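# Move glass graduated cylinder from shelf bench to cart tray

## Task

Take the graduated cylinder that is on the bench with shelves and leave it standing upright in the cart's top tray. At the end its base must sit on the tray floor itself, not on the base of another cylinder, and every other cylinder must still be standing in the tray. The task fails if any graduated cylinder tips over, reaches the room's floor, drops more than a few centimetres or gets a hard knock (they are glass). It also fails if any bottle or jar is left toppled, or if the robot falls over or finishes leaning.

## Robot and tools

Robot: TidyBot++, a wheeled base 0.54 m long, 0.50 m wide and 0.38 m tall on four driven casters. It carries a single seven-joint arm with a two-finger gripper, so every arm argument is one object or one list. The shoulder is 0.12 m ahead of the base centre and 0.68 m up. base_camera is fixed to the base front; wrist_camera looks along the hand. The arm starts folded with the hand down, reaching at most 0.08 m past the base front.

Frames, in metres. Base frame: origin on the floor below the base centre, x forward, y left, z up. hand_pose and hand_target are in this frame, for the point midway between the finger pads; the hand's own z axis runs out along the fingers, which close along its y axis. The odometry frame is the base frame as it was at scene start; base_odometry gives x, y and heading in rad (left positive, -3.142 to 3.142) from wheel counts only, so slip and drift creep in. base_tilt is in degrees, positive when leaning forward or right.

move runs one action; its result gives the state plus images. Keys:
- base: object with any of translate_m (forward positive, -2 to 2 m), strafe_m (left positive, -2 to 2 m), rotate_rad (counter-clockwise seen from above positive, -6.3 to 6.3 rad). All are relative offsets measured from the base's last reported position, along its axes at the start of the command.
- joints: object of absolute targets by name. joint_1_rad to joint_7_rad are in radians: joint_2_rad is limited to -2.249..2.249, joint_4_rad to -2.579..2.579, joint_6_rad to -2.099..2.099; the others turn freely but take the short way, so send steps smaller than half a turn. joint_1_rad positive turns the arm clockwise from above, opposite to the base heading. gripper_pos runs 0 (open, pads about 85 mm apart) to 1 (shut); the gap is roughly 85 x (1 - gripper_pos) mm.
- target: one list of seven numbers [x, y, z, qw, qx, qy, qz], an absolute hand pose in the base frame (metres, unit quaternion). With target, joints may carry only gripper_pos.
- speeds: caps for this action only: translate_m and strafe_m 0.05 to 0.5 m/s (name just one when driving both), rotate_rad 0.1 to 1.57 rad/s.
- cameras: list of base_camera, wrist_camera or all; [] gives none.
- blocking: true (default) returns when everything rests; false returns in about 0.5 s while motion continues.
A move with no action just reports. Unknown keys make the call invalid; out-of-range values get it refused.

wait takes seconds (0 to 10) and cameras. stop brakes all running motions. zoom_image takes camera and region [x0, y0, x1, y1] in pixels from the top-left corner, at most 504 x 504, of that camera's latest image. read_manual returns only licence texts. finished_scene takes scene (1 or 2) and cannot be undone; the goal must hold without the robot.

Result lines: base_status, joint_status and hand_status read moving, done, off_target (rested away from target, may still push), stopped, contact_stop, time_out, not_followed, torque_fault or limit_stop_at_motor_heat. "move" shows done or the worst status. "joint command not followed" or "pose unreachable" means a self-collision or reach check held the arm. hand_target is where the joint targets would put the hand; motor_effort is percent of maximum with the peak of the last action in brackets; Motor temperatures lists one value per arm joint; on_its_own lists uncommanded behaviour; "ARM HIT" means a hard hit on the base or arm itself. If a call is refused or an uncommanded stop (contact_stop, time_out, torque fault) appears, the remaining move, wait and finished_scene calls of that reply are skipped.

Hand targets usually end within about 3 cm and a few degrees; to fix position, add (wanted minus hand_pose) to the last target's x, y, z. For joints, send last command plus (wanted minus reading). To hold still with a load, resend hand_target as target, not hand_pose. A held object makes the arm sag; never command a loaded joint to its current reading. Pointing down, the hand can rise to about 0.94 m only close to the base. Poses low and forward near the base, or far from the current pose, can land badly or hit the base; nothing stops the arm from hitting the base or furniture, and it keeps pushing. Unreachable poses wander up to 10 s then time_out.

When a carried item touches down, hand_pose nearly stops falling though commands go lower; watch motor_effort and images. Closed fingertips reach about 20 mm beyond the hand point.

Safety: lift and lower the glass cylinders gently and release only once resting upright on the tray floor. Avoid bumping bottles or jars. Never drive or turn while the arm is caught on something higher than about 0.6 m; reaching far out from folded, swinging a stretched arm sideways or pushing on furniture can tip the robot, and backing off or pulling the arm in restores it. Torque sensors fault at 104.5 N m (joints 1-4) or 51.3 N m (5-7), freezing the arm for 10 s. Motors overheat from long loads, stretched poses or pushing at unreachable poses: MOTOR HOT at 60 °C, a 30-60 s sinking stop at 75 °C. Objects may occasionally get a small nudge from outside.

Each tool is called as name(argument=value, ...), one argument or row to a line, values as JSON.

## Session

move(
  joints={"joint_6_rad": 0.5},
)

Scene clock: 1.97 s.
Motor temperatures (°C): [38 33 30 33 39 47 42]
move: done
base_odometry: x=+0.000 y=+0.000 heading=+0.000
base_tilt: forward=+0.4 right=+0.1
base_status: not commanded
joint_positions: joint_1_rad=-0.037 joint_2_rad=-0.316 joint_3_rad=+3.168 joint_4_rad=-2.502 joint_5_rad=-0.007 joint_6_rad=+0.439 joint_7_rad=+1.619 gripper_pos=+0.000
joint_status: all done
motor_effort: joint_1_rad=-1(1) joint_2_rad=-8(9) joint_3_rad=-1(1) joint_4_rad=+19(20) joint_5_rad=+0(0) joint_6_rad=+8(8) joint_7_rad=-1(1)
hand_pose: x=+0.5518 y=+0.0041 z=+0.8460 quat_wxyz=(+0.008, +0.766, +0.017, +0.642) (m; base frame)
hand_target: x=+0.5545 y=+0.0039 z=+0.8645 quat_wxyz=(+0.008, +0.747, +0.016, +0.665) (m; base frame)
hand_status: not commanded
pictures: base_camera, wrist_camera
Images, in order (width x height): base_camera 644x364, wrist_camera 644x476.

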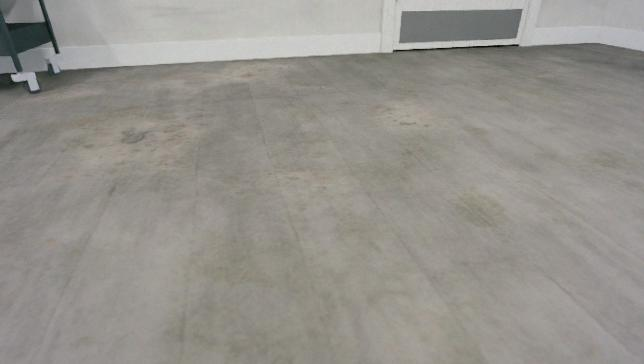

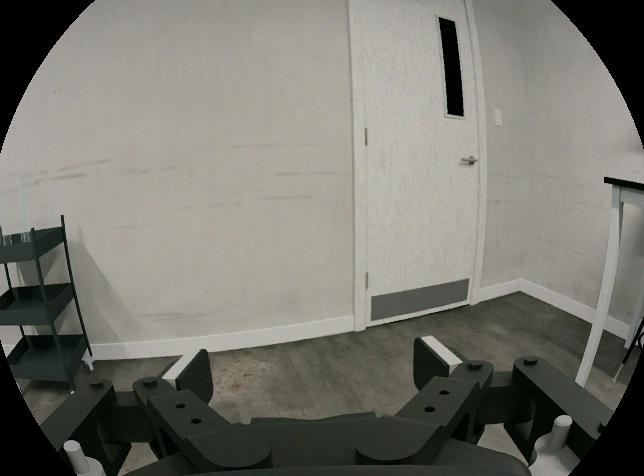

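move(
  base={"rotate_rad": -1.0},
)

move(
  base={"rotate_rad": -1.2},
)

move(
  base={"rotate_rad": -1.4},
)

move(
  base={"rotate_rad": -1.4},
)

Scene clock: 7.20 s.
Motor temperatures (°C): [38 33 30 33 39 47 42]
move: done
base_odometry: x=+0.000 y=+0.000 heading=-1.000
base_tilt: forward=+0.4 right=+0.1
base_status: done
joint_positions: joint_1_rad=-0.037 joint_2_rad=-0.316 joint_3_rad=+3.169 joint_4_rad=-2.502 joint_5_rad=-0.007 joint_6_rad=+0.440 joint_7_rad=+1.619 gripper_pos=+0.000
joint_status: not commanded
motor_effort: joint_1_rad=+0(2) joint_2_rad=-8(10) joint_3_rad=-1(2) joint_4_rad=+20(21) joint_5_rad=+0(1) joint_6_rad=+7(8) joint_7_rad=+0(1)
hand_pose: x=+0.5519 y=+0.0037 z=+0.8461 quat_wxyz=(+0.008, +0.766, +0.017, +0.642) (m; base frame)
hand_target: x=+0.5545 y=+0.0039 z=+0.8645 quat_wxyz=(+0.008, +0.747, +0.016, +0.665) (m; base frame)
hand_status: not commanded
pictures: base_camera, wrist_camera
Images, in order (width x height): base_camera 644x364, wrist_camera 644x476.

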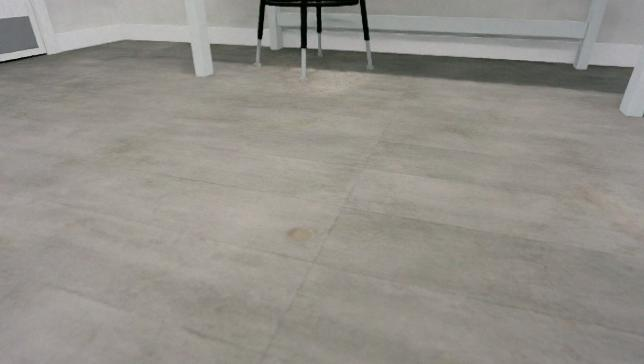

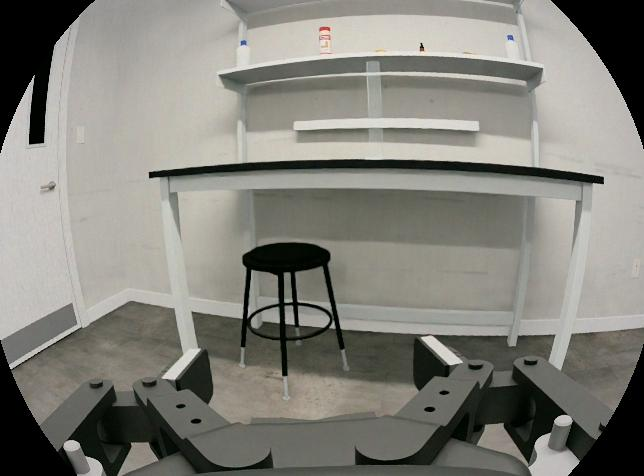

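Scene clock: 9.23 s.
Motor temperatures (°C): [38 33 30 33 39 47 42]
move: done
base_odometry: x=+0.000 y=+0.000 heading=-2.199
base_tilt: forward=+0.4 right=+0.1
base_status: done
joint_positions: joint_1_rad=-0.037 joint_2_rad=-0.316 joint_3_rad=+3.170 joint_4_rad=-2.502 joint_5_rad=-0.007 joint_6_rad=+0.440 joint_7_rad=+1.619 gripper_pos=+0.000
joint_status: not commanded
motor_effort: joint_1_rad=+0(2) joint_2_rad=-9(10) joint_3_rad=+0(2) joint_4_rad=+20(21) joint_5_rad=+0(1) joint_6_rad=+7(8) joint_7_rad=+0(1)
hand_pose: x=+0.5519 y=+0.0035 z=+0.8461 quat_wxyz=(+0.008, +0.766, +0.016, +0.642) (m; base frame)
hand_target: x=+0.5545 y=+0.0039 z=+0.8645 quat_wxyz=(+0.008, +0.747, +0.016, +0.665) (m; base frame)
hand_status: not commanded
pictures: base_camera, wrist_camera
Images, in order (width x height): base_camera 644x364, wrist_camera 644x476.

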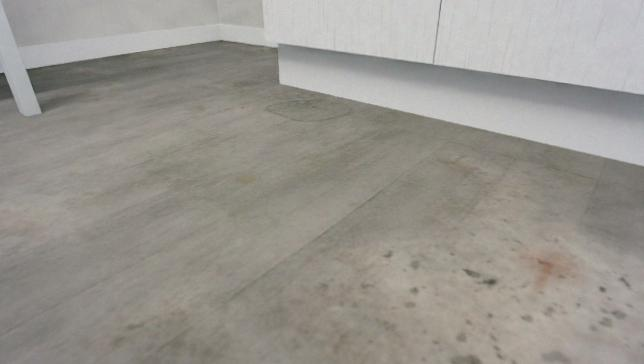

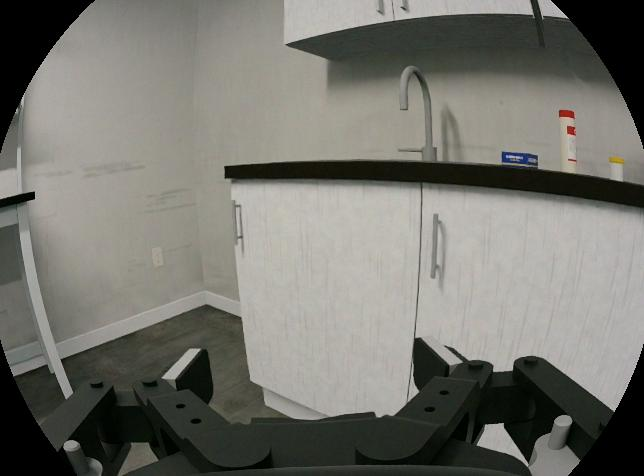

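Scene clock: 11.40 s.
Motor temperatures (°C): [38 33 30 33 39 47 42]
move: done
base_odometry: x=+0.000 y=+0.000 heading=+2.684
base_tilt: forward=+0.4 right=+0.1
base_status: done
joint_positions: joint_1_rad=-0.037 joint_2_rad=-0.316 joint_3_rad=+3.170 joint_4_rad=-2.502 joint_5_rad=-0.007 joint_6_rad=+0.440 joint_7_rad=+1.619 gripper_pos=+0.000
joint_status: not commanded
motor_effort: joint_1_rad=-1(2) joint_2_rad=-8(10) joint_3_rad=-1(2) joint_4_rad=+19(21) joint_5_rad=+0(1) joint_6_rad=+8(8) joint_7_rad=+0(0)
hand_pose: x=+0.5519 y=+0.0033 z=+0.8462 quat_wxyz=(+0.008, +0.766, +0.016, +0.642) (m; base frame)
hand_target: x=+0.5545 y=+0.0039 z=+0.8645 quat_wxyz=(+0.008, +0.747, +0.016, +0.665) (m; base frame)
hand_status: not commanded
pictures: base_camera, wrist_camera
Images, in order (width x height): base_camera 644x364, wrist_camera 644x476.

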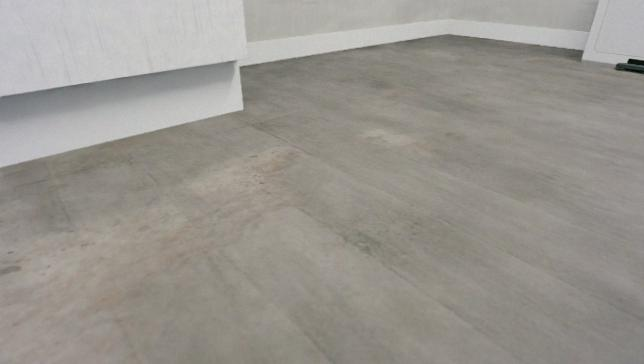

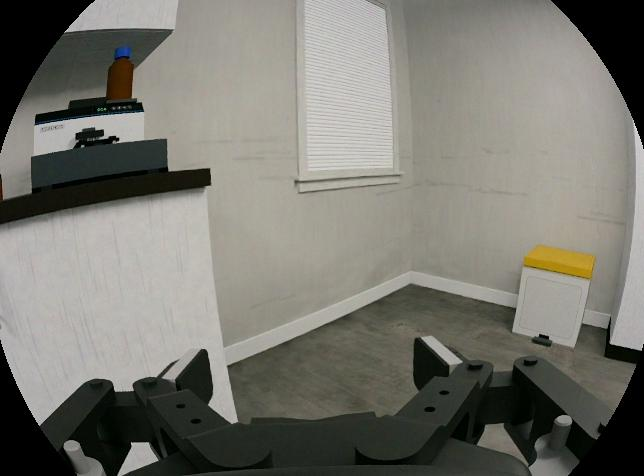

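Scene clock: 13.57 s.
Motor temperatures (°C): [38 33 30 33 39 47 42]
move: done
base_odometry: x=+0.000 y=+0.000 heading=+1.285
base_tilt: forward=+0.4 right=+0.1
base_status: done
joint_positions: joint_1_rad=-0.037 joint_2_rad=-0.316 joint_3_rad=+3.170 joint_4_rad=-2.502 joint_5_rad=-0.007 joint_6_rad=+0.440 joint_7_rad=+1.619 gripper_pos=+0.000
joint_status: not commanded
motor_effort: joint_1_rad=+0(2) joint_2_rad=-8(10) joint_3_rad=+0(2) joint_4_rad=+20(21) joint_5_rad=+0(1) joint_6_rad=+7(8) joint_7_rad=+0(1)
hand_pose: x=+0.5519 y=+0.0032 z=+0.8462 quat_wxyz=(+0.008, +0.766, +0.016, +0.642) (m; base frame)
hand_target: x=+0.5545 y=+0.0039 z=+0.8645 quat_wxyz=(+0.008, +0.747, +0.016, +0.665) (m; base frame)
hand_status: not commanded
pictures: base_camera, wrist_camera
Images, in order (width x height): base_camera 644x364, wrist_camera 644x476.

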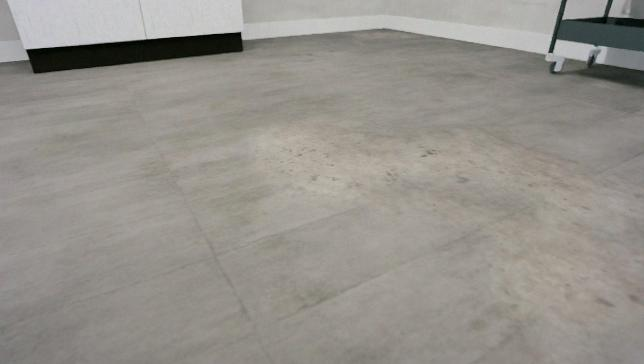

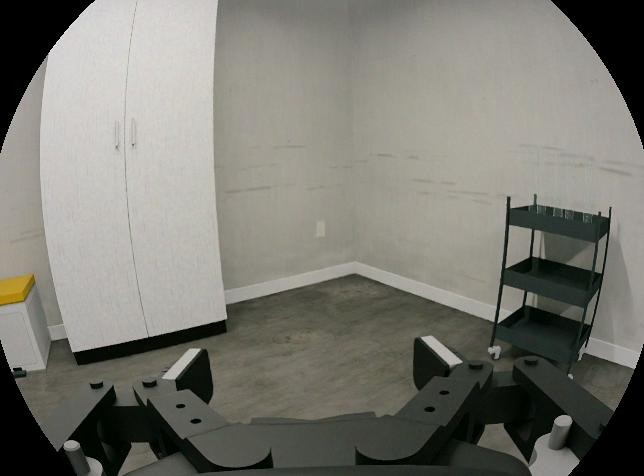

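move(
  base={"rotate_rad": -2.285},
  joints={"joint_6_rad": 0.9},
)

zoom_image(
  camera="wrist_camera",
  region=[130, 0, 380, 200],
)

zoom_image(
  camera="wrist_camera",
  region=[370, 0, 620, 200],
)

Scene clock: 23.13 s.
Motor temperatures (°C): [38 33 30 33 39 47 42]
move: done
base_odometry: x=+0.000 y=+0.000 heading=-1.000
base_tilt: forward=+0.4 right=+0.1
base_status: done
joint_positions: joint_1_rad=-0.037 joint_2_rad=-0.316 joint_3_rad=+3.170 joint_4_rad=-2.502 joint_5_rad=-0.007 joint_6_rad=+0.840 joint_7_rad=+1.619 gripper_pos=+0.000
joint_status: all done
motor_effort: joint_1_rad=+0(2) joint_2_rad=-9(11) joint_3_rad=+0(2) joint_4_rad=+20(22) joint_5_rad=+0(1) joint_6_rad=+7(9) joint_7_rad=+0(1)
hand_pose: x=+0.5489 y=+0.0015 z=+0.9697 quat_wxyz=(+0.012, +0.623, +0.011, +0.782) (m; base frame)
hand_target: x=+0.5441 y=+0.0021 z=+0.9878 quat_wxyz=(+0.012, +0.600, +0.011, +0.800) (m; base frame)
hand_status: not commanded
pictures: base_camera, wrist_camera
Images, in order (width x height): base_camera 644x364, wrist_camera 644x476.

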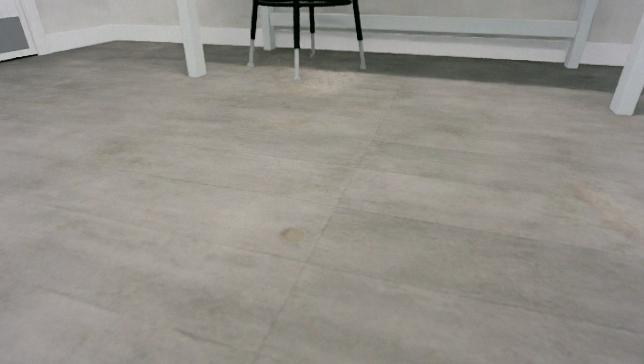

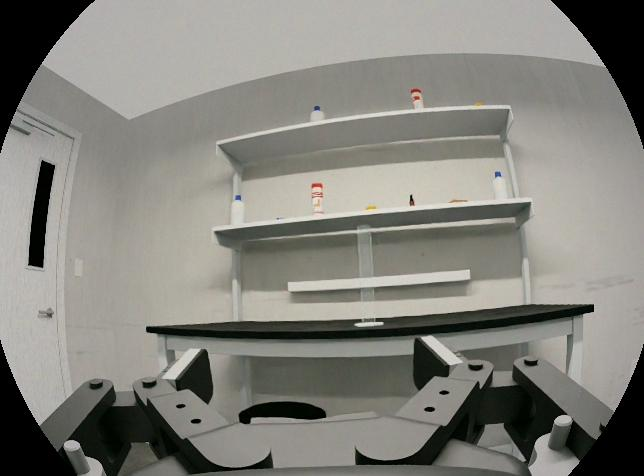

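Scaled by 2.016.

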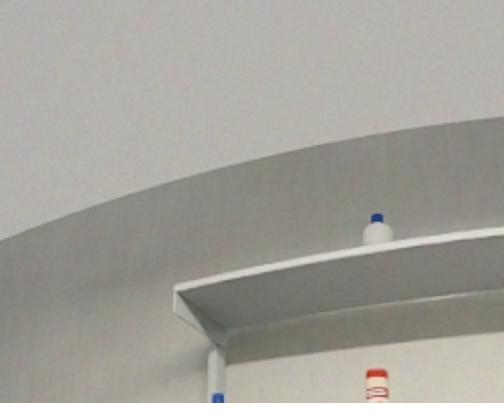

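Scaled by 2.016.

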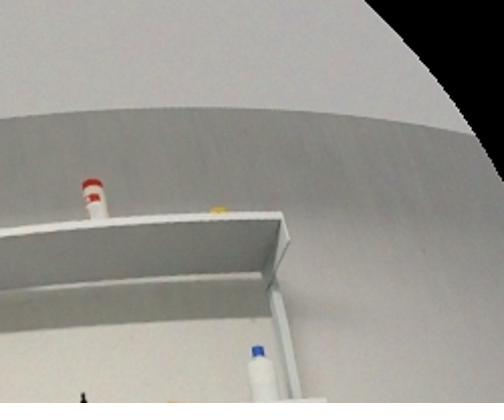

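zoom_image(
  camera="wrist_camera",
  region=[320, 210, 420, 345],
)

Scaled by 3.733.

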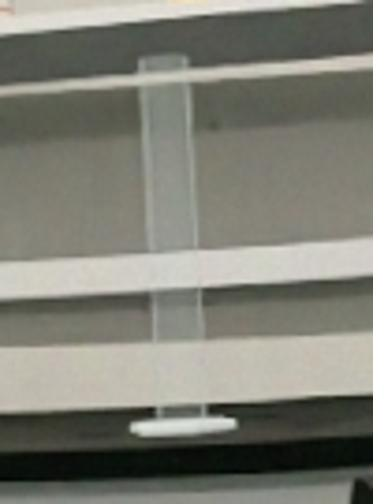

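move(
  base={"translate_m": 0.54, "strafe_m": 0.196, "rotate_rad": -0.32},
  joints={"joint_1_rad": 0.0, "joint_2_rad": -0.35, "joint_3_rad": 3.13, "joint_4_rad": -1.69, "joint_5_rad": 0.0, "joint_6_rad": -0.255, "joint_7_rad": 1.54, "gripper_pos": 0.0},
)

Scene clock: 66.50 s.
Motor temperatures (°C): [38 33 30 33 39 47 42]
move: done
base_odometry: x=+0.457 y=-0.348 heading=-1.320
base_tilt: forward=+0.4 right=+0.1
base_status: done
joint_positions: joint_1_rad=-0.023 joint_2_rad=-0.333 joint_3_rad=+3.139 joint_4_rad=-1.712 joint_5_rad=-0.007 joint_6_rad=-0.200 joint_7_rad=+1.584 gripper_pos=+0.000
joint_status: all done
motor_effort: joint_1_rad=+0(3) joint_2_rad=-11(14) joint_3_rad=+0(2) joint_4_rad=+23(24) joint_5_rad=+0(1) joint_6_rad=+7(9) joint_7_rad=+0(1)
hand_pose: x=+0.6009 y=+0.0143 z=+1.1370 quat_wxyz=(-0.007, +0.710, +0.012, +0.704) (m; base frame)
hand_target: x=+0.5918 y=+0.0083 z=+1.1414 quat_wxyz=(-0.013, +0.716, -0.006, +0.698) (m; base frame)
hand_status: not commanded
pictures: base_camera, wrist_camera
Images, in order (width x height): base_camera 644x364, wrist_camera 644x476.

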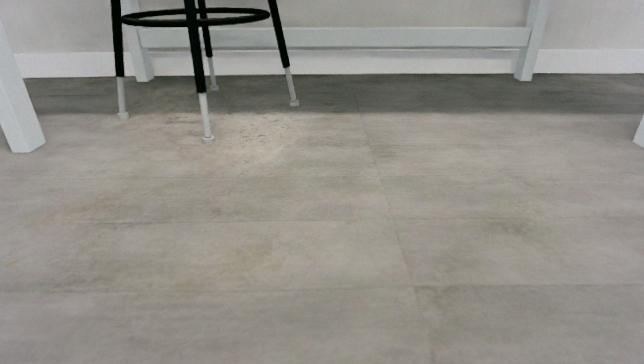

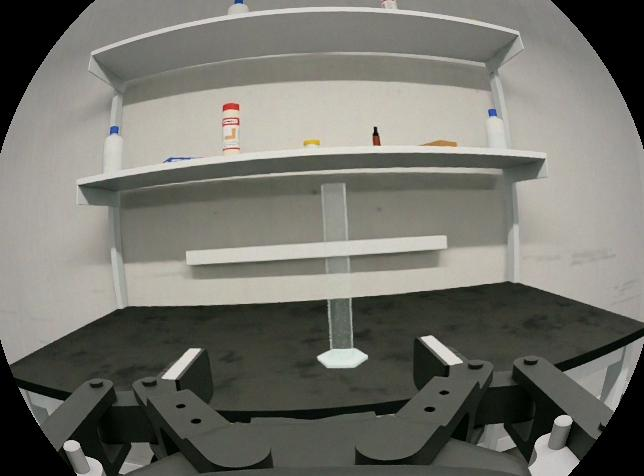

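zoom_image(
  camera="wrist_camera",
  region=[270, 170, 420, 380],
)

Scaled by 2.400.

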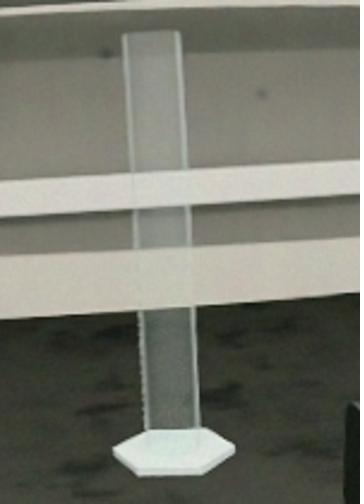

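move(
  base={"translate_m": 0.2},
  speeds={"translate_m": 0.25},
  cameras=["wrist_camera"],
)

zoom_image(
  camera="wrist_camera",
  region=[250, 130, 450, 400],
)

Scene clock: 97.87 s.
Motor temperatures (°C): [38 33 29 34 39 47 42]
move: done
base_odometry: x=+0.507 y=-0.542 heading=-1.320
base_tilt: forward=+0.4 right=+0.1
base_status: done
joint_positions: joint_1_rad=-0.023 joint_2_rad=-0.341 joint_3_rad=+3.139 joint_4_rad=-1.711 joint_5_rad=-0.007 joint_6_rad=-0.204 joint_7_rad=+1.583 gripper_pos=+0.000
joint_status: not commanded
motor_effort: joint_1_rad=+0(1) joint_2_rad=-10(14) joint_3_rad=+0(1) joint_4_rad=+23(24) joint_5_rad=+0(0) joint_6_rad=+8(8) joint_7_rad=+0(1)
hand_pose: x=+0.5971 y=+0.0142 z=+1.1407 quat_wxyz=(-0.007, +0.708, +0.012, +0.706) (m; base frame)
hand_target: x=+0.5918 y=+0.0083 z=+1.1414 quat_wxyz=(-0.013, +0.716, -0.006, +0.698) (m; base frame)
hand_status: not commanded
pictures: wrist_camera
Images, in order (width x height): wrist_camera 644x476.

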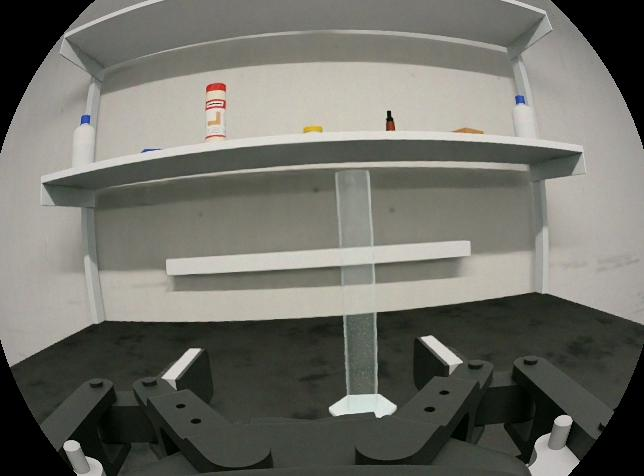

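Scaled by 1.867.

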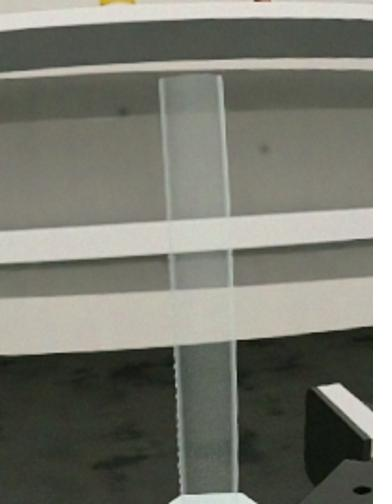

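move(
  base={"translate_m": 0.18, "strafe_m": -0.08},
  speeds={"translate_m": 0.2},
  cameras=["wrist_camera"],
)

Scene clock: 124.27 s.
Motor temperatures (°C): [38 33 29 34 39 47 42]
move: done
base_odometry: x=+0.474 y=-0.737 heading=-1.320
base_tilt: forward=+0.4 right=+0.1
base_status: done
joint_positions: joint_1_rad=-0.022 joint_2_rad=-0.344 joint_3_rad=+3.138 joint_4_rad=-1.710 joint_5_rad=-0.007 joint_6_rad=-0.204 joint_7_rad=+1.583 gripper_pos=+0.000
joint_status: not commanded
motor_effort: joint_1_rad=-1(1) joint_2_rad=-10(13) joint_3_rad=+0(1) joint_4_rad=+23(24) joint_5_rad=+0(0) joint_6_rad=+8(8) joint_7_rad=-1(1)
hand_pose: x=+0.5960 y=+0.0143 z=+1.1419 quat_wxyz=(-0.007, +0.707, +0.012, +0.707) (m; base frame)
hand_target: x=+0.5918 y=+0.0083 z=+1.1414 quat_wxyz=(-0.013, +0.716, -0.006, +0.698) (m; base frame)
hand_status: not commanded
pictures: wrist_camera
Images, in order (width x height): wrist_camera 644x476.

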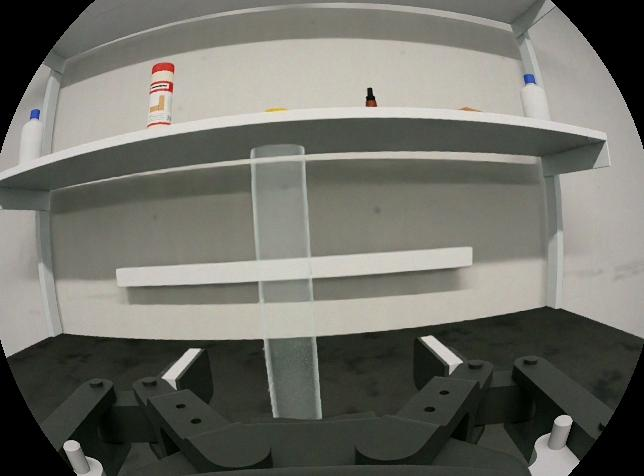

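zoom_image(
  camera="wrist_camera",
  region=[180, 120, 400, 380],
)

Scaled by 1.938.

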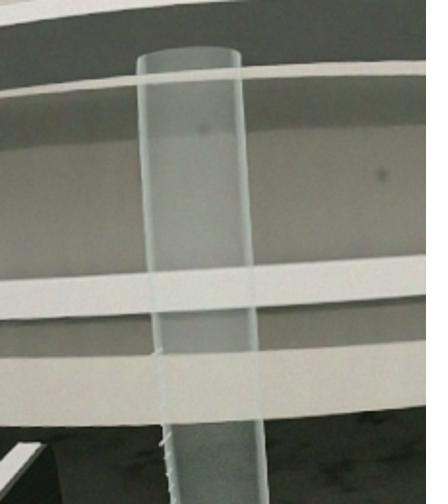

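move(
  base={"translate_m": 0.08, "strafe_m": 0.01},
  speeds={"translate_m": 0.12},
  cameras=["wrist_camera"],
)

zoom_image(
  camera="wrist_camera",
  region=[160, 70, 480, 390],
)

Scene clock: 134.93 s.
Motor temperatures (°C): [38 33 29 34 39 47 42]
move: done
base_odometry: x=+0.504 y=-0.812 heading=-1.320
base_tilt: forward=+0.4 right=+0.1
base_status: done
joint_positions: joint_1_rad=-0.022 joint_2_rad=-0.344 joint_3_rad=+3.138 joint_4_rad=-1.710 joint_5_rad=-0.007 joint_6_rad=-0.205 joint_7_rad=+1.583 gripper_pos=+0.000
joint_status: not commanded
motor_effort: joint_1_rad=-1(1) joint_2_rad=-10(14) joint_3_rad=+0(1) joint_4_rad=+22(24) joint_5_rad=+0(0) joint_6_rad=+7(8) joint_7_rad=+0(0)
hand_pose: x=+0.5961 y=+0.0143 z=+1.1418 quat_wxyz=(-0.007, +0.707, +0.012, +0.707) (m; base frame)
hand_target: x=+0.5918 y=+0.0083 z=+1.1414 quat_wxyz=(-0.013, +0.716, -0.006, +0.698) (m; base frame)
hand_status: not commanded
pictures: wrist_camera
Images, in order (width x height): wrist_camera 644x476.

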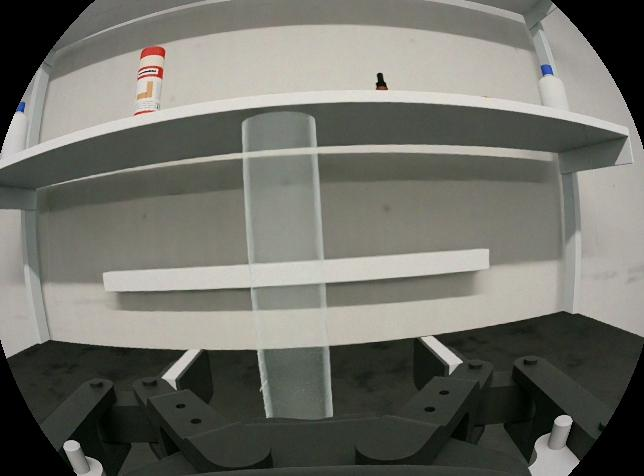

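Scaled by 1.575.

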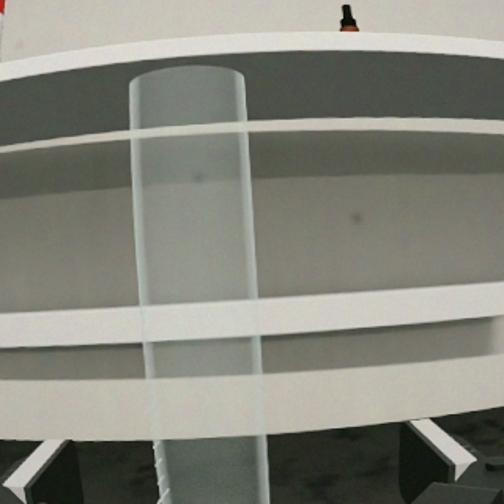

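move(
  base={"translate_m": 0.05, "strafe_m": 0.008},
  speeds={"translate_m": 0.1},
  cameras=["wrist_camera"],
)

zoom_image(
  camera="wrist_camera",
  region=[160, 70, 480, 390],
)

Scene clock: 142.23 s.
Motor temperatures (°C): [38 33 29 34 39 47 42]
move: done
base_odometry: x=+0.524 y=-0.859 heading=-1.320
base_tilt: forward=+0.4 right=+0.1
base_status: done
joint_positions: joint_1_rad=-0.021 joint_2_rad=-0.344 joint_3_rad=+3.138 joint_4_rad=-1.710 joint_5_rad=-0.007 joint_6_rad=-0.205 joint_7_rad=+1.583 gripper_pos=+0.000
joint_status: not commanded
motor_effort: joint_1_rad=+0(1) joint_2_rad=-11(13) joint_3_rad=+0(1) joint_4_rad=+23(24) joint_5_rad=+0(0) joint_6_rad=+7(8) joint_7_rad=+0(1)
hand_pose: x=+0.5957 y=+0.0143 z=+1.1421 quat_wxyz=(-0.007, +0.707, +0.012, +0.707) (m; base frame)
hand_target: x=+0.5918 y=+0.0083 z=+1.1414 quat_wxyz=(-0.013, +0.716, -0.006, +0.698) (m; base frame)
hand_status: not commanded
pictures: wrist_camera
Images, in order (width x height): wrist_camera 644x476.

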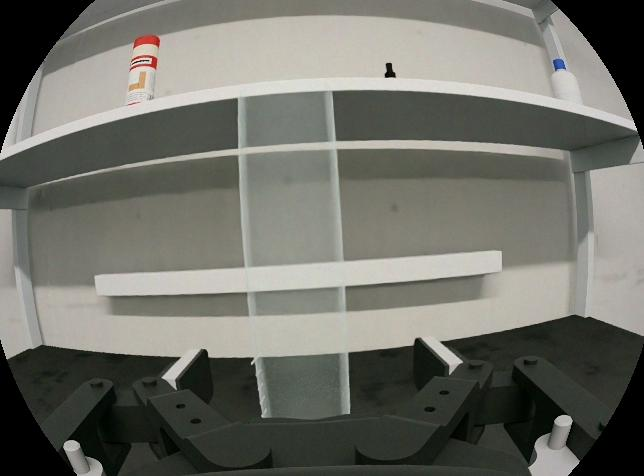

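Scaled by 1.575.

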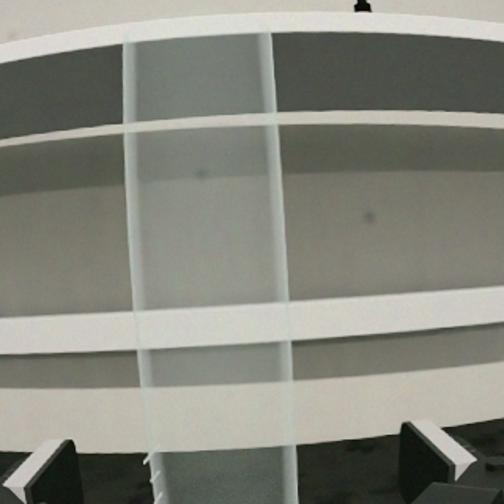

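move(
  base={"translate_m": 0.02, "strafe_m": 0.003},
  speeds={"translate_m": 0.1},
  joints={"gripper_pos": 0.42},
  cameras=["wrist_camera"],
)

zoom_image(
  camera="wrist_camera",
  region=[160, 70, 480, 390],
)

Scene clock: 147.93 s.
Motor temperatures (°C): [38 33 29 34 39 47 42]
move: done
base_odometry: x=+0.532 y=-0.877 heading=-1.320
base_tilt: forward=+0.4 right=+0.1
base_status: done
joint_positions: joint_1_rad=-0.021 joint_2_rad=-0.340 joint_3_rad=+3.138 joint_4_rad=-1.709 joint_5_rad=-0.007 joint_6_rad=-0.206 joint_7_rad=+1.583 gripper_pos=+0.420
joint_status: all done
motor_effort: joint_1_rad=-1(1) joint_2_rad=-11(13) joint_3_rad=+0(1) joint_4_rad=+23(24) joint_5_rad=+0(0) joint_6_rad=+8(8) joint_7_rad=+0(0)
hand_pose: x=+0.5977 y=+0.0143 z=+1.1401 quat_wxyz=(-0.007, +0.708, +0.012, +0.706) (m; base frame)
hand_target: x=+0.5918 y=+0.0083 z=+1.1414 quat_wxyz=(-0.013, +0.716, -0.006, +0.698) (m; base frame)
hand_status: not commanded
pictures: wrist_camera
Images, in order (width x height): wrist_camera 644x476.

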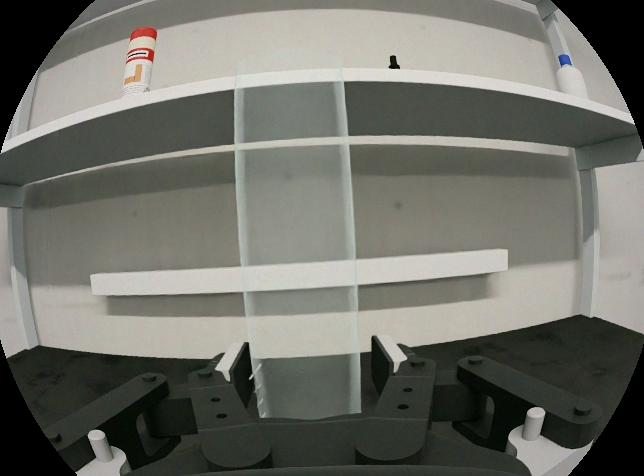

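Scaled by 1.575.

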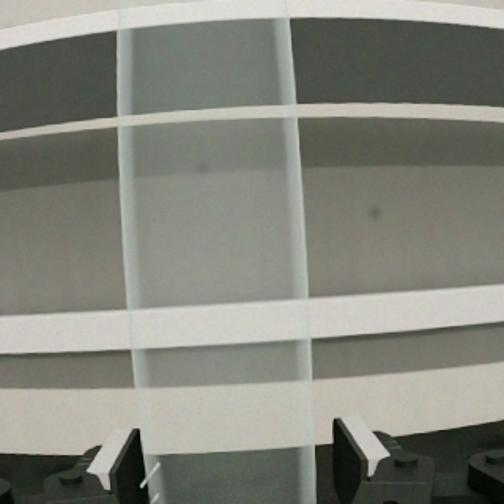

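move(
  base={"strafe_m": 0.002},
  speeds={"strafe_m": 0.05},
  joints={"gripper_pos": 0.5},
  cameras=["wrist_camera"],
)

zoom_image(
  camera="wrist_camera",
  region=[200, 230, 420, 450],
)

Scene clock: 154.07 s.
Motor temperatures (°C): [38 33 29 34 39 47 42]
move: done
base_odometry: x=+0.534 y=-0.877 heading=-1.320
base_tilt: forward=+0.4 right=+0.1
base_status: done
joint_positions: joint_1_rad=-0.020 joint_2_rad=-0.340 joint_3_rad=+3.135 joint_4_rad=-1.709 joint_5_rad=-0.007 joint_6_rad=-0.206 joint_7_rad=+1.583 gripper_pos=+0.500
joint_status: all done
motor_effort: joint_1_rad=-1(3) joint_2_rad=-10(12) joint_3_rad=-1(4) joint_4_rad=+23(24) joint_5_rad=+0(0) joint_6_rad=+7(8) joint_7_rad=+0(1)
hand_pose: x=+0.5976 y=+0.0151 z=+1.1401 quat_wxyz=(-0.007, +0.708, +0.012, +0.706) (m; base frame)
hand_target: x=+0.5918 y=+0.0083 z=+1.1414 quat_wxyz=(-0.013, +0.716, -0.006, +0.698) (m; base frame)
hand_status: not commanded
pictures: wrist_camera
Images, in order (width x height): wrist_camera 644x476.

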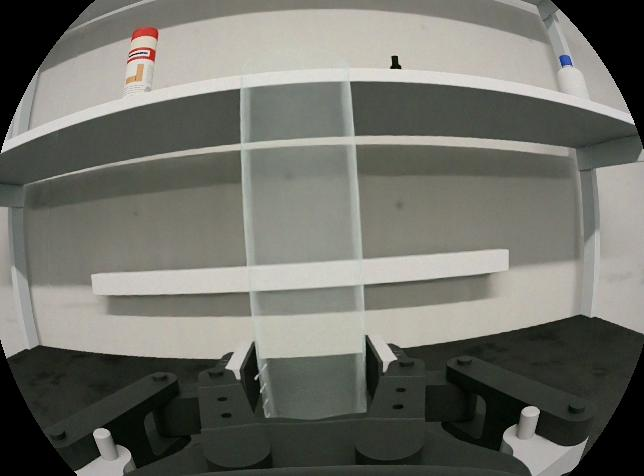

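Scaled by 2.291.

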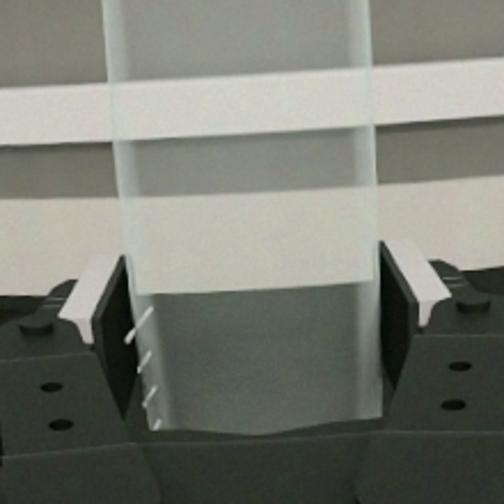

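move(
  joints={"gripper_pos": 0.56},
  cameras=[],
)

move(
  joints={"gripper_pos": 0.62},
  cameras=["wrist_camera"],
)

Scene clock: 162.37 s.
Motor temperatures (°C): [38 33 29 34 39 47 42]
move: done
base_odometry: x=+0.534 y=-0.877 heading=-1.320
base_tilt: forward=+0.4 right=+0.1
base_status: not commanded
joint_positions: joint_1_rad=-0.020 joint_2_rad=-0.340 joint_3_rad=+3.135 joint_4_rad=-1.709 joint_5_rad=-0.007 joint_6_rad=-0.206 joint_7_rad=+1.583 gripper_pos=+0.547
joint_status: all done
motor_effort: joint_1_rad=-1(1) joint_2_rad=-10(11) joint_3_rad=+0(0) joint_4_rad=+23(23) joint_5_rad=+0(1) joint_6_rad=+7(8) joint_7_rad=+0(1)
hand_pose: x=+0.5976 y=+0.0151 z=+1.1402 quat_wxyz=(-0.007, +0.708, +0.012, +0.706) (m; base frame)
hand_target: x=+0.5918 y=+0.0083 z=+1.1414 quat_wxyz=(-0.013, +0.716, -0.006, +0.698) (m; base frame)
hand_status: not commanded
pictures: none
No camera images: "cameras" was empty.

Scene clock: 162.83 s.
Motor temperatures (°C): [38 33 29 34 39 47 42]
move: off_target
base_odometry: x=+0.534 y=-0.877 heading=-1.320
base_tilt: forward=+0.4 right=+0.1
base_status: not commanded
joint_positions: joint_1_rad=-0.020 joint_2_rad=-0.340 joint_3_rad=+3.135 joint_4_rad=-1.709 joint_5_rad=-0.007 joint_6_rad=-0.206 joint_7_rad=+1.583 gripper_pos=+0.560
joint_status: gripper_pos off_target (ended at +0.560, target +0.620)
motor_effort: joint_1_rad=+0(1) joint_2_rad=-10(11) joint_3_rad=+0(0) joint_4_rad=+23(24) joint_5_rad=+0(0) joint_6_rad=+8(8) joint_7_rad=-1(1)
hand_pose: x=+0.5976 y=+0.0151 z=+1.1402 quat_wxyz=(-0.007, +0.708, +0.012, +0.706) (m; base frame)
hand_target: x=+0.5918 y=+0.0083 z=+1.1414 quat_wxyz=(-0.013, +0.716, -0.006, +0.698) (m; base frame)
hand_status: not commanded
pictures: wrist_camera
Images, in order (width x height): wrist_camera 644x476.

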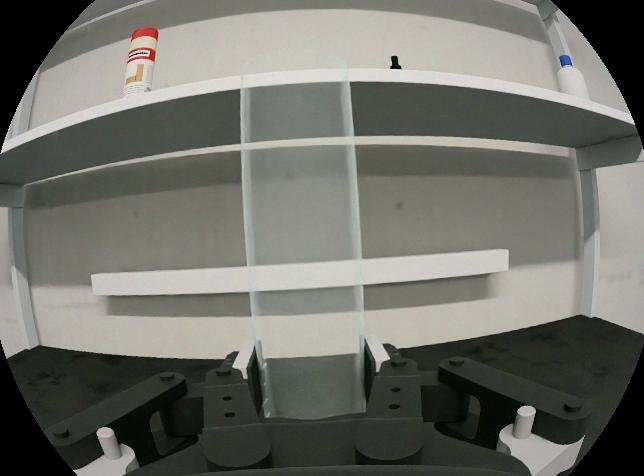

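move(
  joints={"joint_2_rad": -0.318, "joint_4_rad": -1.53, "joint_6_rad": -0.385},
  cameras=["wrist_camera"],
)

move(
  joints={"gripper_pos": 0.7},
  cameras=["wrist_camera"],
)

Scene clock: 172.40 s.
Motor temperatures (°C): [38 33 29 34 39 47 42]
move: done
base_odometry: x=+0.534 y=-0.877 heading=-1.320
base_tilt: forward=+0.4 right=+0.1
base_status: not commanded
joint_positions: joint_1_rad=-0.020 joint_2_rad=-0.319 joint_3_rad=+3.135 joint_4_rad=-1.560 joint_5_rad=-0.007 joint_6_rad=-0.345 joint_7_rad=+1.582 gripper_pos=+0.560
joint_status: all done
motor_effort: joint_1_rad=+0(1) joint_2_rad=-13(14) joint_3_rad=+0(1) joint_4_rad=+25(27) joint_5_rad=+0(0) joint_6_rad=+9(11) joint_7_rad=+0(1)
hand_pose: x=+0.5952 y=+0.0153 z=+1.1785 quat_wxyz=(-0.007, +0.712, +0.012, +0.702) (m; base frame)
hand_target: x=+0.5928 y=+0.0084 z=+1.1836 quat_wxyz=(-0.013, +0.716, -0.006, +0.698) (m; base frame)
hand_status: not commanded
pictures: wrist_camera
Images, in order (width x height): wrist_camera 644x476.

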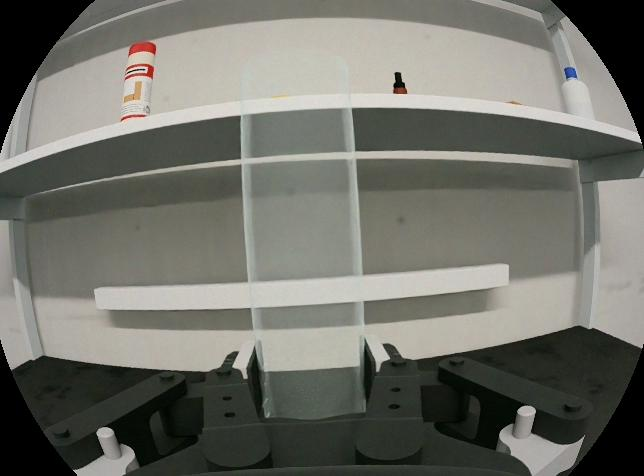

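Scene clock: 172.90 s.
Motor temperatures (°C): [38 33 29 34 39 47 42]
move: off_target
base_odometry: x=+0.534 y=-0.877 heading=-1.320
base_tilt: forward=+0.4 right=+0.1
base_status: not commanded
joint_positions: joint_1_rad=-0.020 joint_2_rad=-0.319 joint_3_rad=+3.135 joint_4_rad=-1.560 joint_5_rad=-0.007 joint_6_rad=-0.345 joint_7_rad=+1.582 gripper_pos=+0.560
joint_status: gripper_pos off_target (ended at +0.560, target +0.700)
motor_effort: joint_1_rad=+0(1) joint_2_rad=-13(13) joint_3_rad=+0(0) joint_4_rad=+25(25) joint_5_rad=+0(0) joint_6_rad=+9(10) joint_7_rad=-1(1)
hand_pose: x=+0.5952 y=+0.0153 z=+1.1783 quat_wxyz=(-0.007, +0.712, +0.012, +0.702) (m; base frame)
hand_target: x=+0.5928 y=+0.0084 z=+1.1836 quat_wxyz=(-0.013, +0.716, -0.006, +0.698) (m; base frame)
hand_status: not commanded
pictures: wrist_camera
Images, in order (width x height): wrist_camera 644x476.

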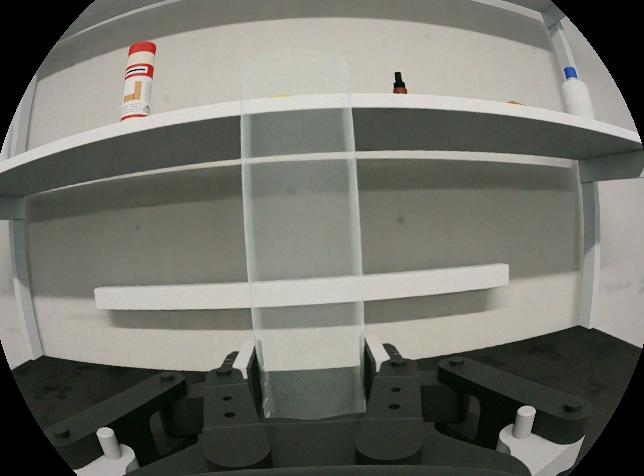

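move(
  base={"translate_m": -0.6},
  speeds={"translate_m": 0.25},
  cameras=["wrist_camera"],
)

move(
  base={"rotate_rad": 1.57},
  speeds={"rotate_rad": 0.6},
  joints={"joint_2_rad": -0.44, "joint_4_rad": -2.12, "joint_6_rad": 0.05},
)

Scene clock: 194.47 s.
Motor temperatures (°C): [38 33 29 35 39 47 42]
move: done
base_odometry: x=+0.385 y=-0.295 heading=-1.320
base_tilt: forward=+0.4 right=+0.1
base_status: done
joint_positions: joint_1_rad=-0.019 joint_2_rad=-0.308 joint_3_rad=+3.135 joint_4_rad=-1.560 joint_5_rad=-0.007 joint_6_rad=-0.348 joint_7_rad=+1.582 gripper_pos=+0.560
joint_status: not commanded
motor_effort: joint_1_rad=+0(2) joint_2_rad=-13(16) joint_3_rad=+0(1) joint_4_rad=+25(26) joint_5_rad=+0(0) joint_6_rad=+9(10) joint_7_rad=+0(1)
hand_pose: x=+0.6009 y=+0.0153 z=+1.1719 quat_wxyz=(-0.007, +0.718, +0.012, +0.696) (m; base frame)
hand_target: x=+0.5928 y=+0.0084 z=+1.1836 quat_wxyz=(-0.013, +0.716, -0.006, +0.698) (m; base frame)
hand_status: not commanded
pictures: wrist_camera
Images, in order (width x height): wrist_camera 644x476.

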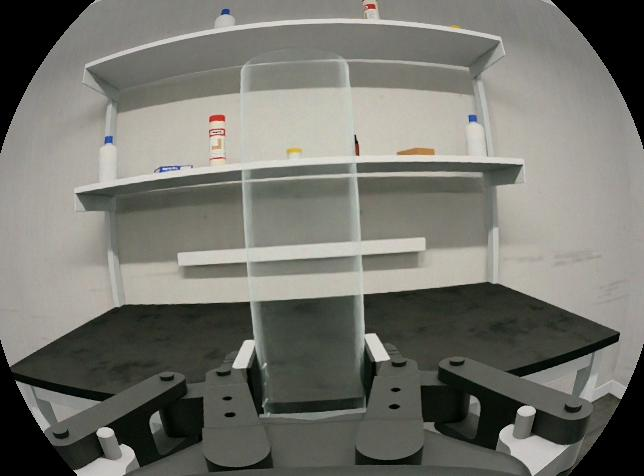

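Scene clock: 197.73 s.
Motor temperatures (°C): [38 33 29 35 39 47 42]
move: done
base_odometry: x=+0.385 y=-0.295 heading=+0.250
base_tilt: forward=+0.4 right=+0.1
base_status: done
joint_positions: joint_1_rad=-0.015 joint_2_rad=-0.408 joint_3_rad=+3.132 joint_4_rad=-2.107 joint_5_rad=-0.007 joint_6_rad=-0.025 joint_7_rad=+1.582 gripper_pos=+0.560
joint_status: all done
motor_effort: joint_1_rad=+0(2) joint_2_rad=-9(14) joint_3_rad=+0(3) joint_4_rad=+25(28) joint_5_rad=+0(1) joint_6_rad=+9(10) joint_7_rad=+0(1)
hand_pose: x=+0.5713 y=+0.0130 z=+0.9802 quat_wxyz=(-0.005, +0.759, +0.012, +0.651) (m; base frame)
hand_target: x=+0.5629 y=+0.0076 z=+1.0097 quat_wxyz=(-0.012, +0.728, -0.006, +0.686) (m; base frame)
hand_status: not commanded
pictures: base_camera, wrist_camera
Images, in order (width x height): base_camera 644x364, wrist_camera 644x476.

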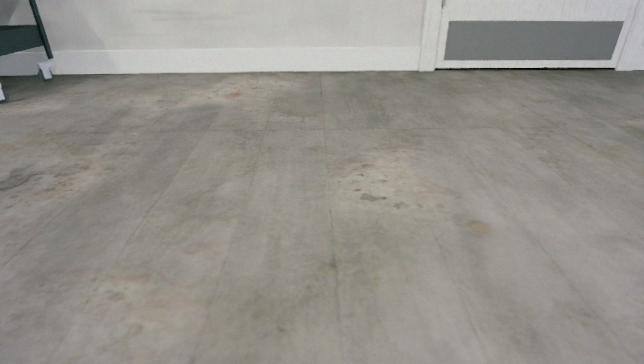

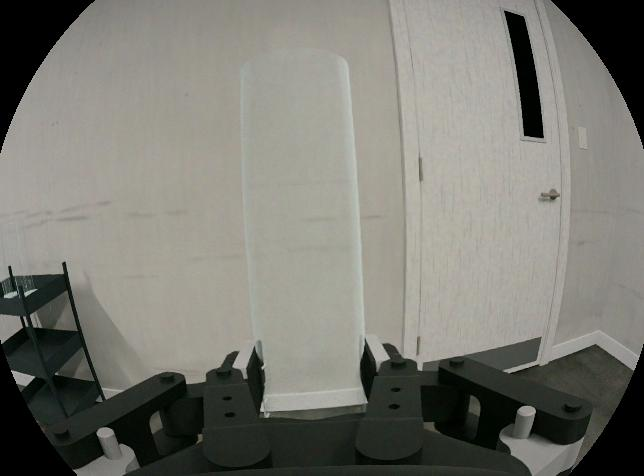

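move(
  base={"translate_m": 0.33, "strafe_m": 1.244},
  speeds={"translate_m": 0.35},
  cameras=["wrist_camera"],
)

move(
  joints={"joint_2_rad": -0.31, "joint_4_rad": -1.32, "joint_6_rad": -1.05},
)

Scene clock: 208.03 s.
Motor temperatures (°C): [38 33 29 35 39 47 42]
move: done
base_odometry: x=+0.397 y=+0.992 heading=+0.250
base_tilt: forward=+0.4 right=+0.1
base_status: done
joint_positions: joint_1_rad=-0.014 joint_2_rad=-0.411 joint_3_rad=+3.131 joint_4_rad=-2.107 joint_5_rad=-0.007 joint_6_rad=-0.024 joint_7_rad=+1.582 gripper_pos=+0.560
joint_status: not commanded
motor_effort: joint_1_rad=-1(2) joint_2_rad=-10(11) joint_3_rad=+0(2) joint_4_rad=+26(26) joint_5_rad=+0(0) joint_6_rad=+8(10) joint_7_rad=+0(1)
hand_pose: x=+0.5702 y=+0.0133 z=+0.9821 quat_wxyz=(-0.005, +0.758, +0.012, +0.653) (m; base frame)
hand_target: x=+0.5629 y=+0.0076 z=+1.0097 quat_wxyz=(-0.012, +0.728, -0.006, +0.686) (m; base frame)
hand_status: not commanded
pictures: wrist_camera
Images, in order (width x height): wrist_camera 644x476.

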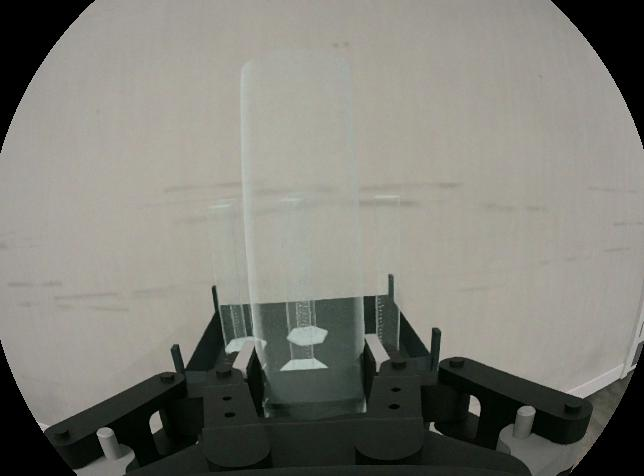

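Scene clock: 210.47 s.
Motor temperatures (°C): [38 33 29 35 39 47 42]
move: done
base_odometry: x=+0.397 y=+0.992 heading=+0.250
base_tilt: forward=+0.4 right=+0.1
base_status: not commanded
joint_positions: joint_1_rad=-0.014 joint_2_rad=-0.318 joint_3_rad=+3.131 joint_4_rad=-1.352 joint_5_rad=-0.007 joint_6_rad=-1.004 joint_7_rad=+1.582 gripper_pos=+0.560
joint_status: all done
motor_effort: joint_1_rad=+0(1) joint_2_rad=-10(12) joint_3_rad=+0(1) joint_4_rad=+22(28) joint_5_rad=+0(0) joint_6_rad=+8(11) joint_7_rad=+0(1)
hand_pose: x=+0.5354 y=+0.0145 z=+1.1016 quat_wxyz=(-0.005, +0.852, +0.016, +0.524) (m; base frame)
hand_target: x=+0.5315 y=+0.0074 z=+1.1034 quat_wxyz=(-0.009, +0.857, -0.008, +0.515) (m; base frame)
hand_status: not commanded
pictures: base_camera, wrist_camera
Images, in order (width x height): base_camera 644x364, wrist_camera 644x476.

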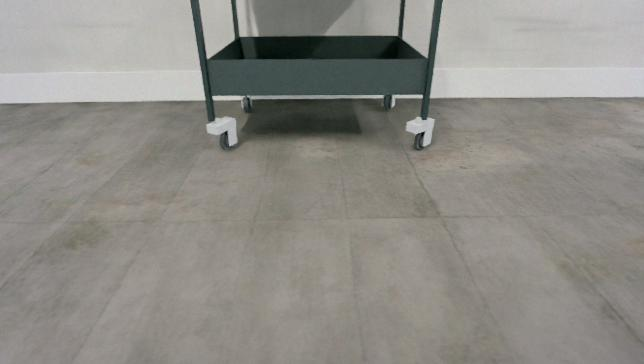

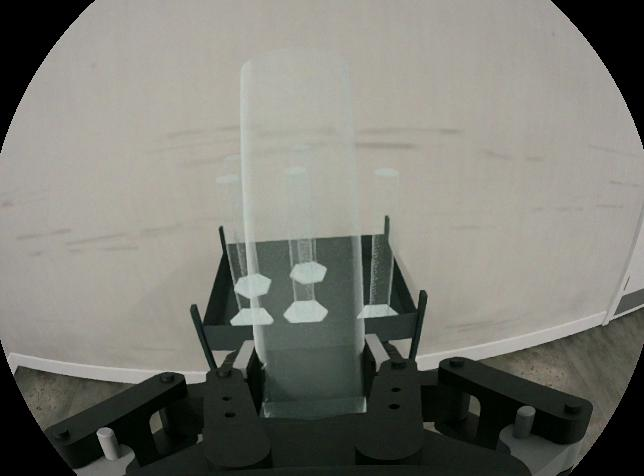

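zoom_image(
  camera="wrist_camera",
  region=[180, 140, 440, 360],
)

Scaled by 1.938.

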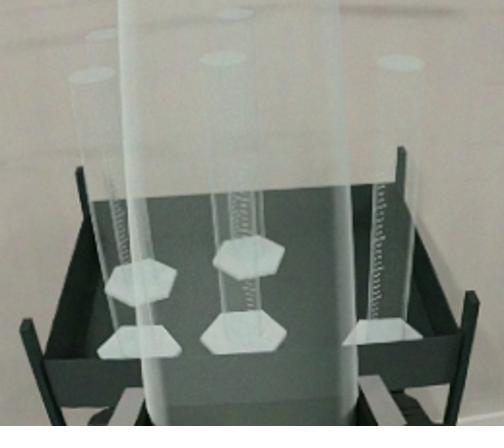

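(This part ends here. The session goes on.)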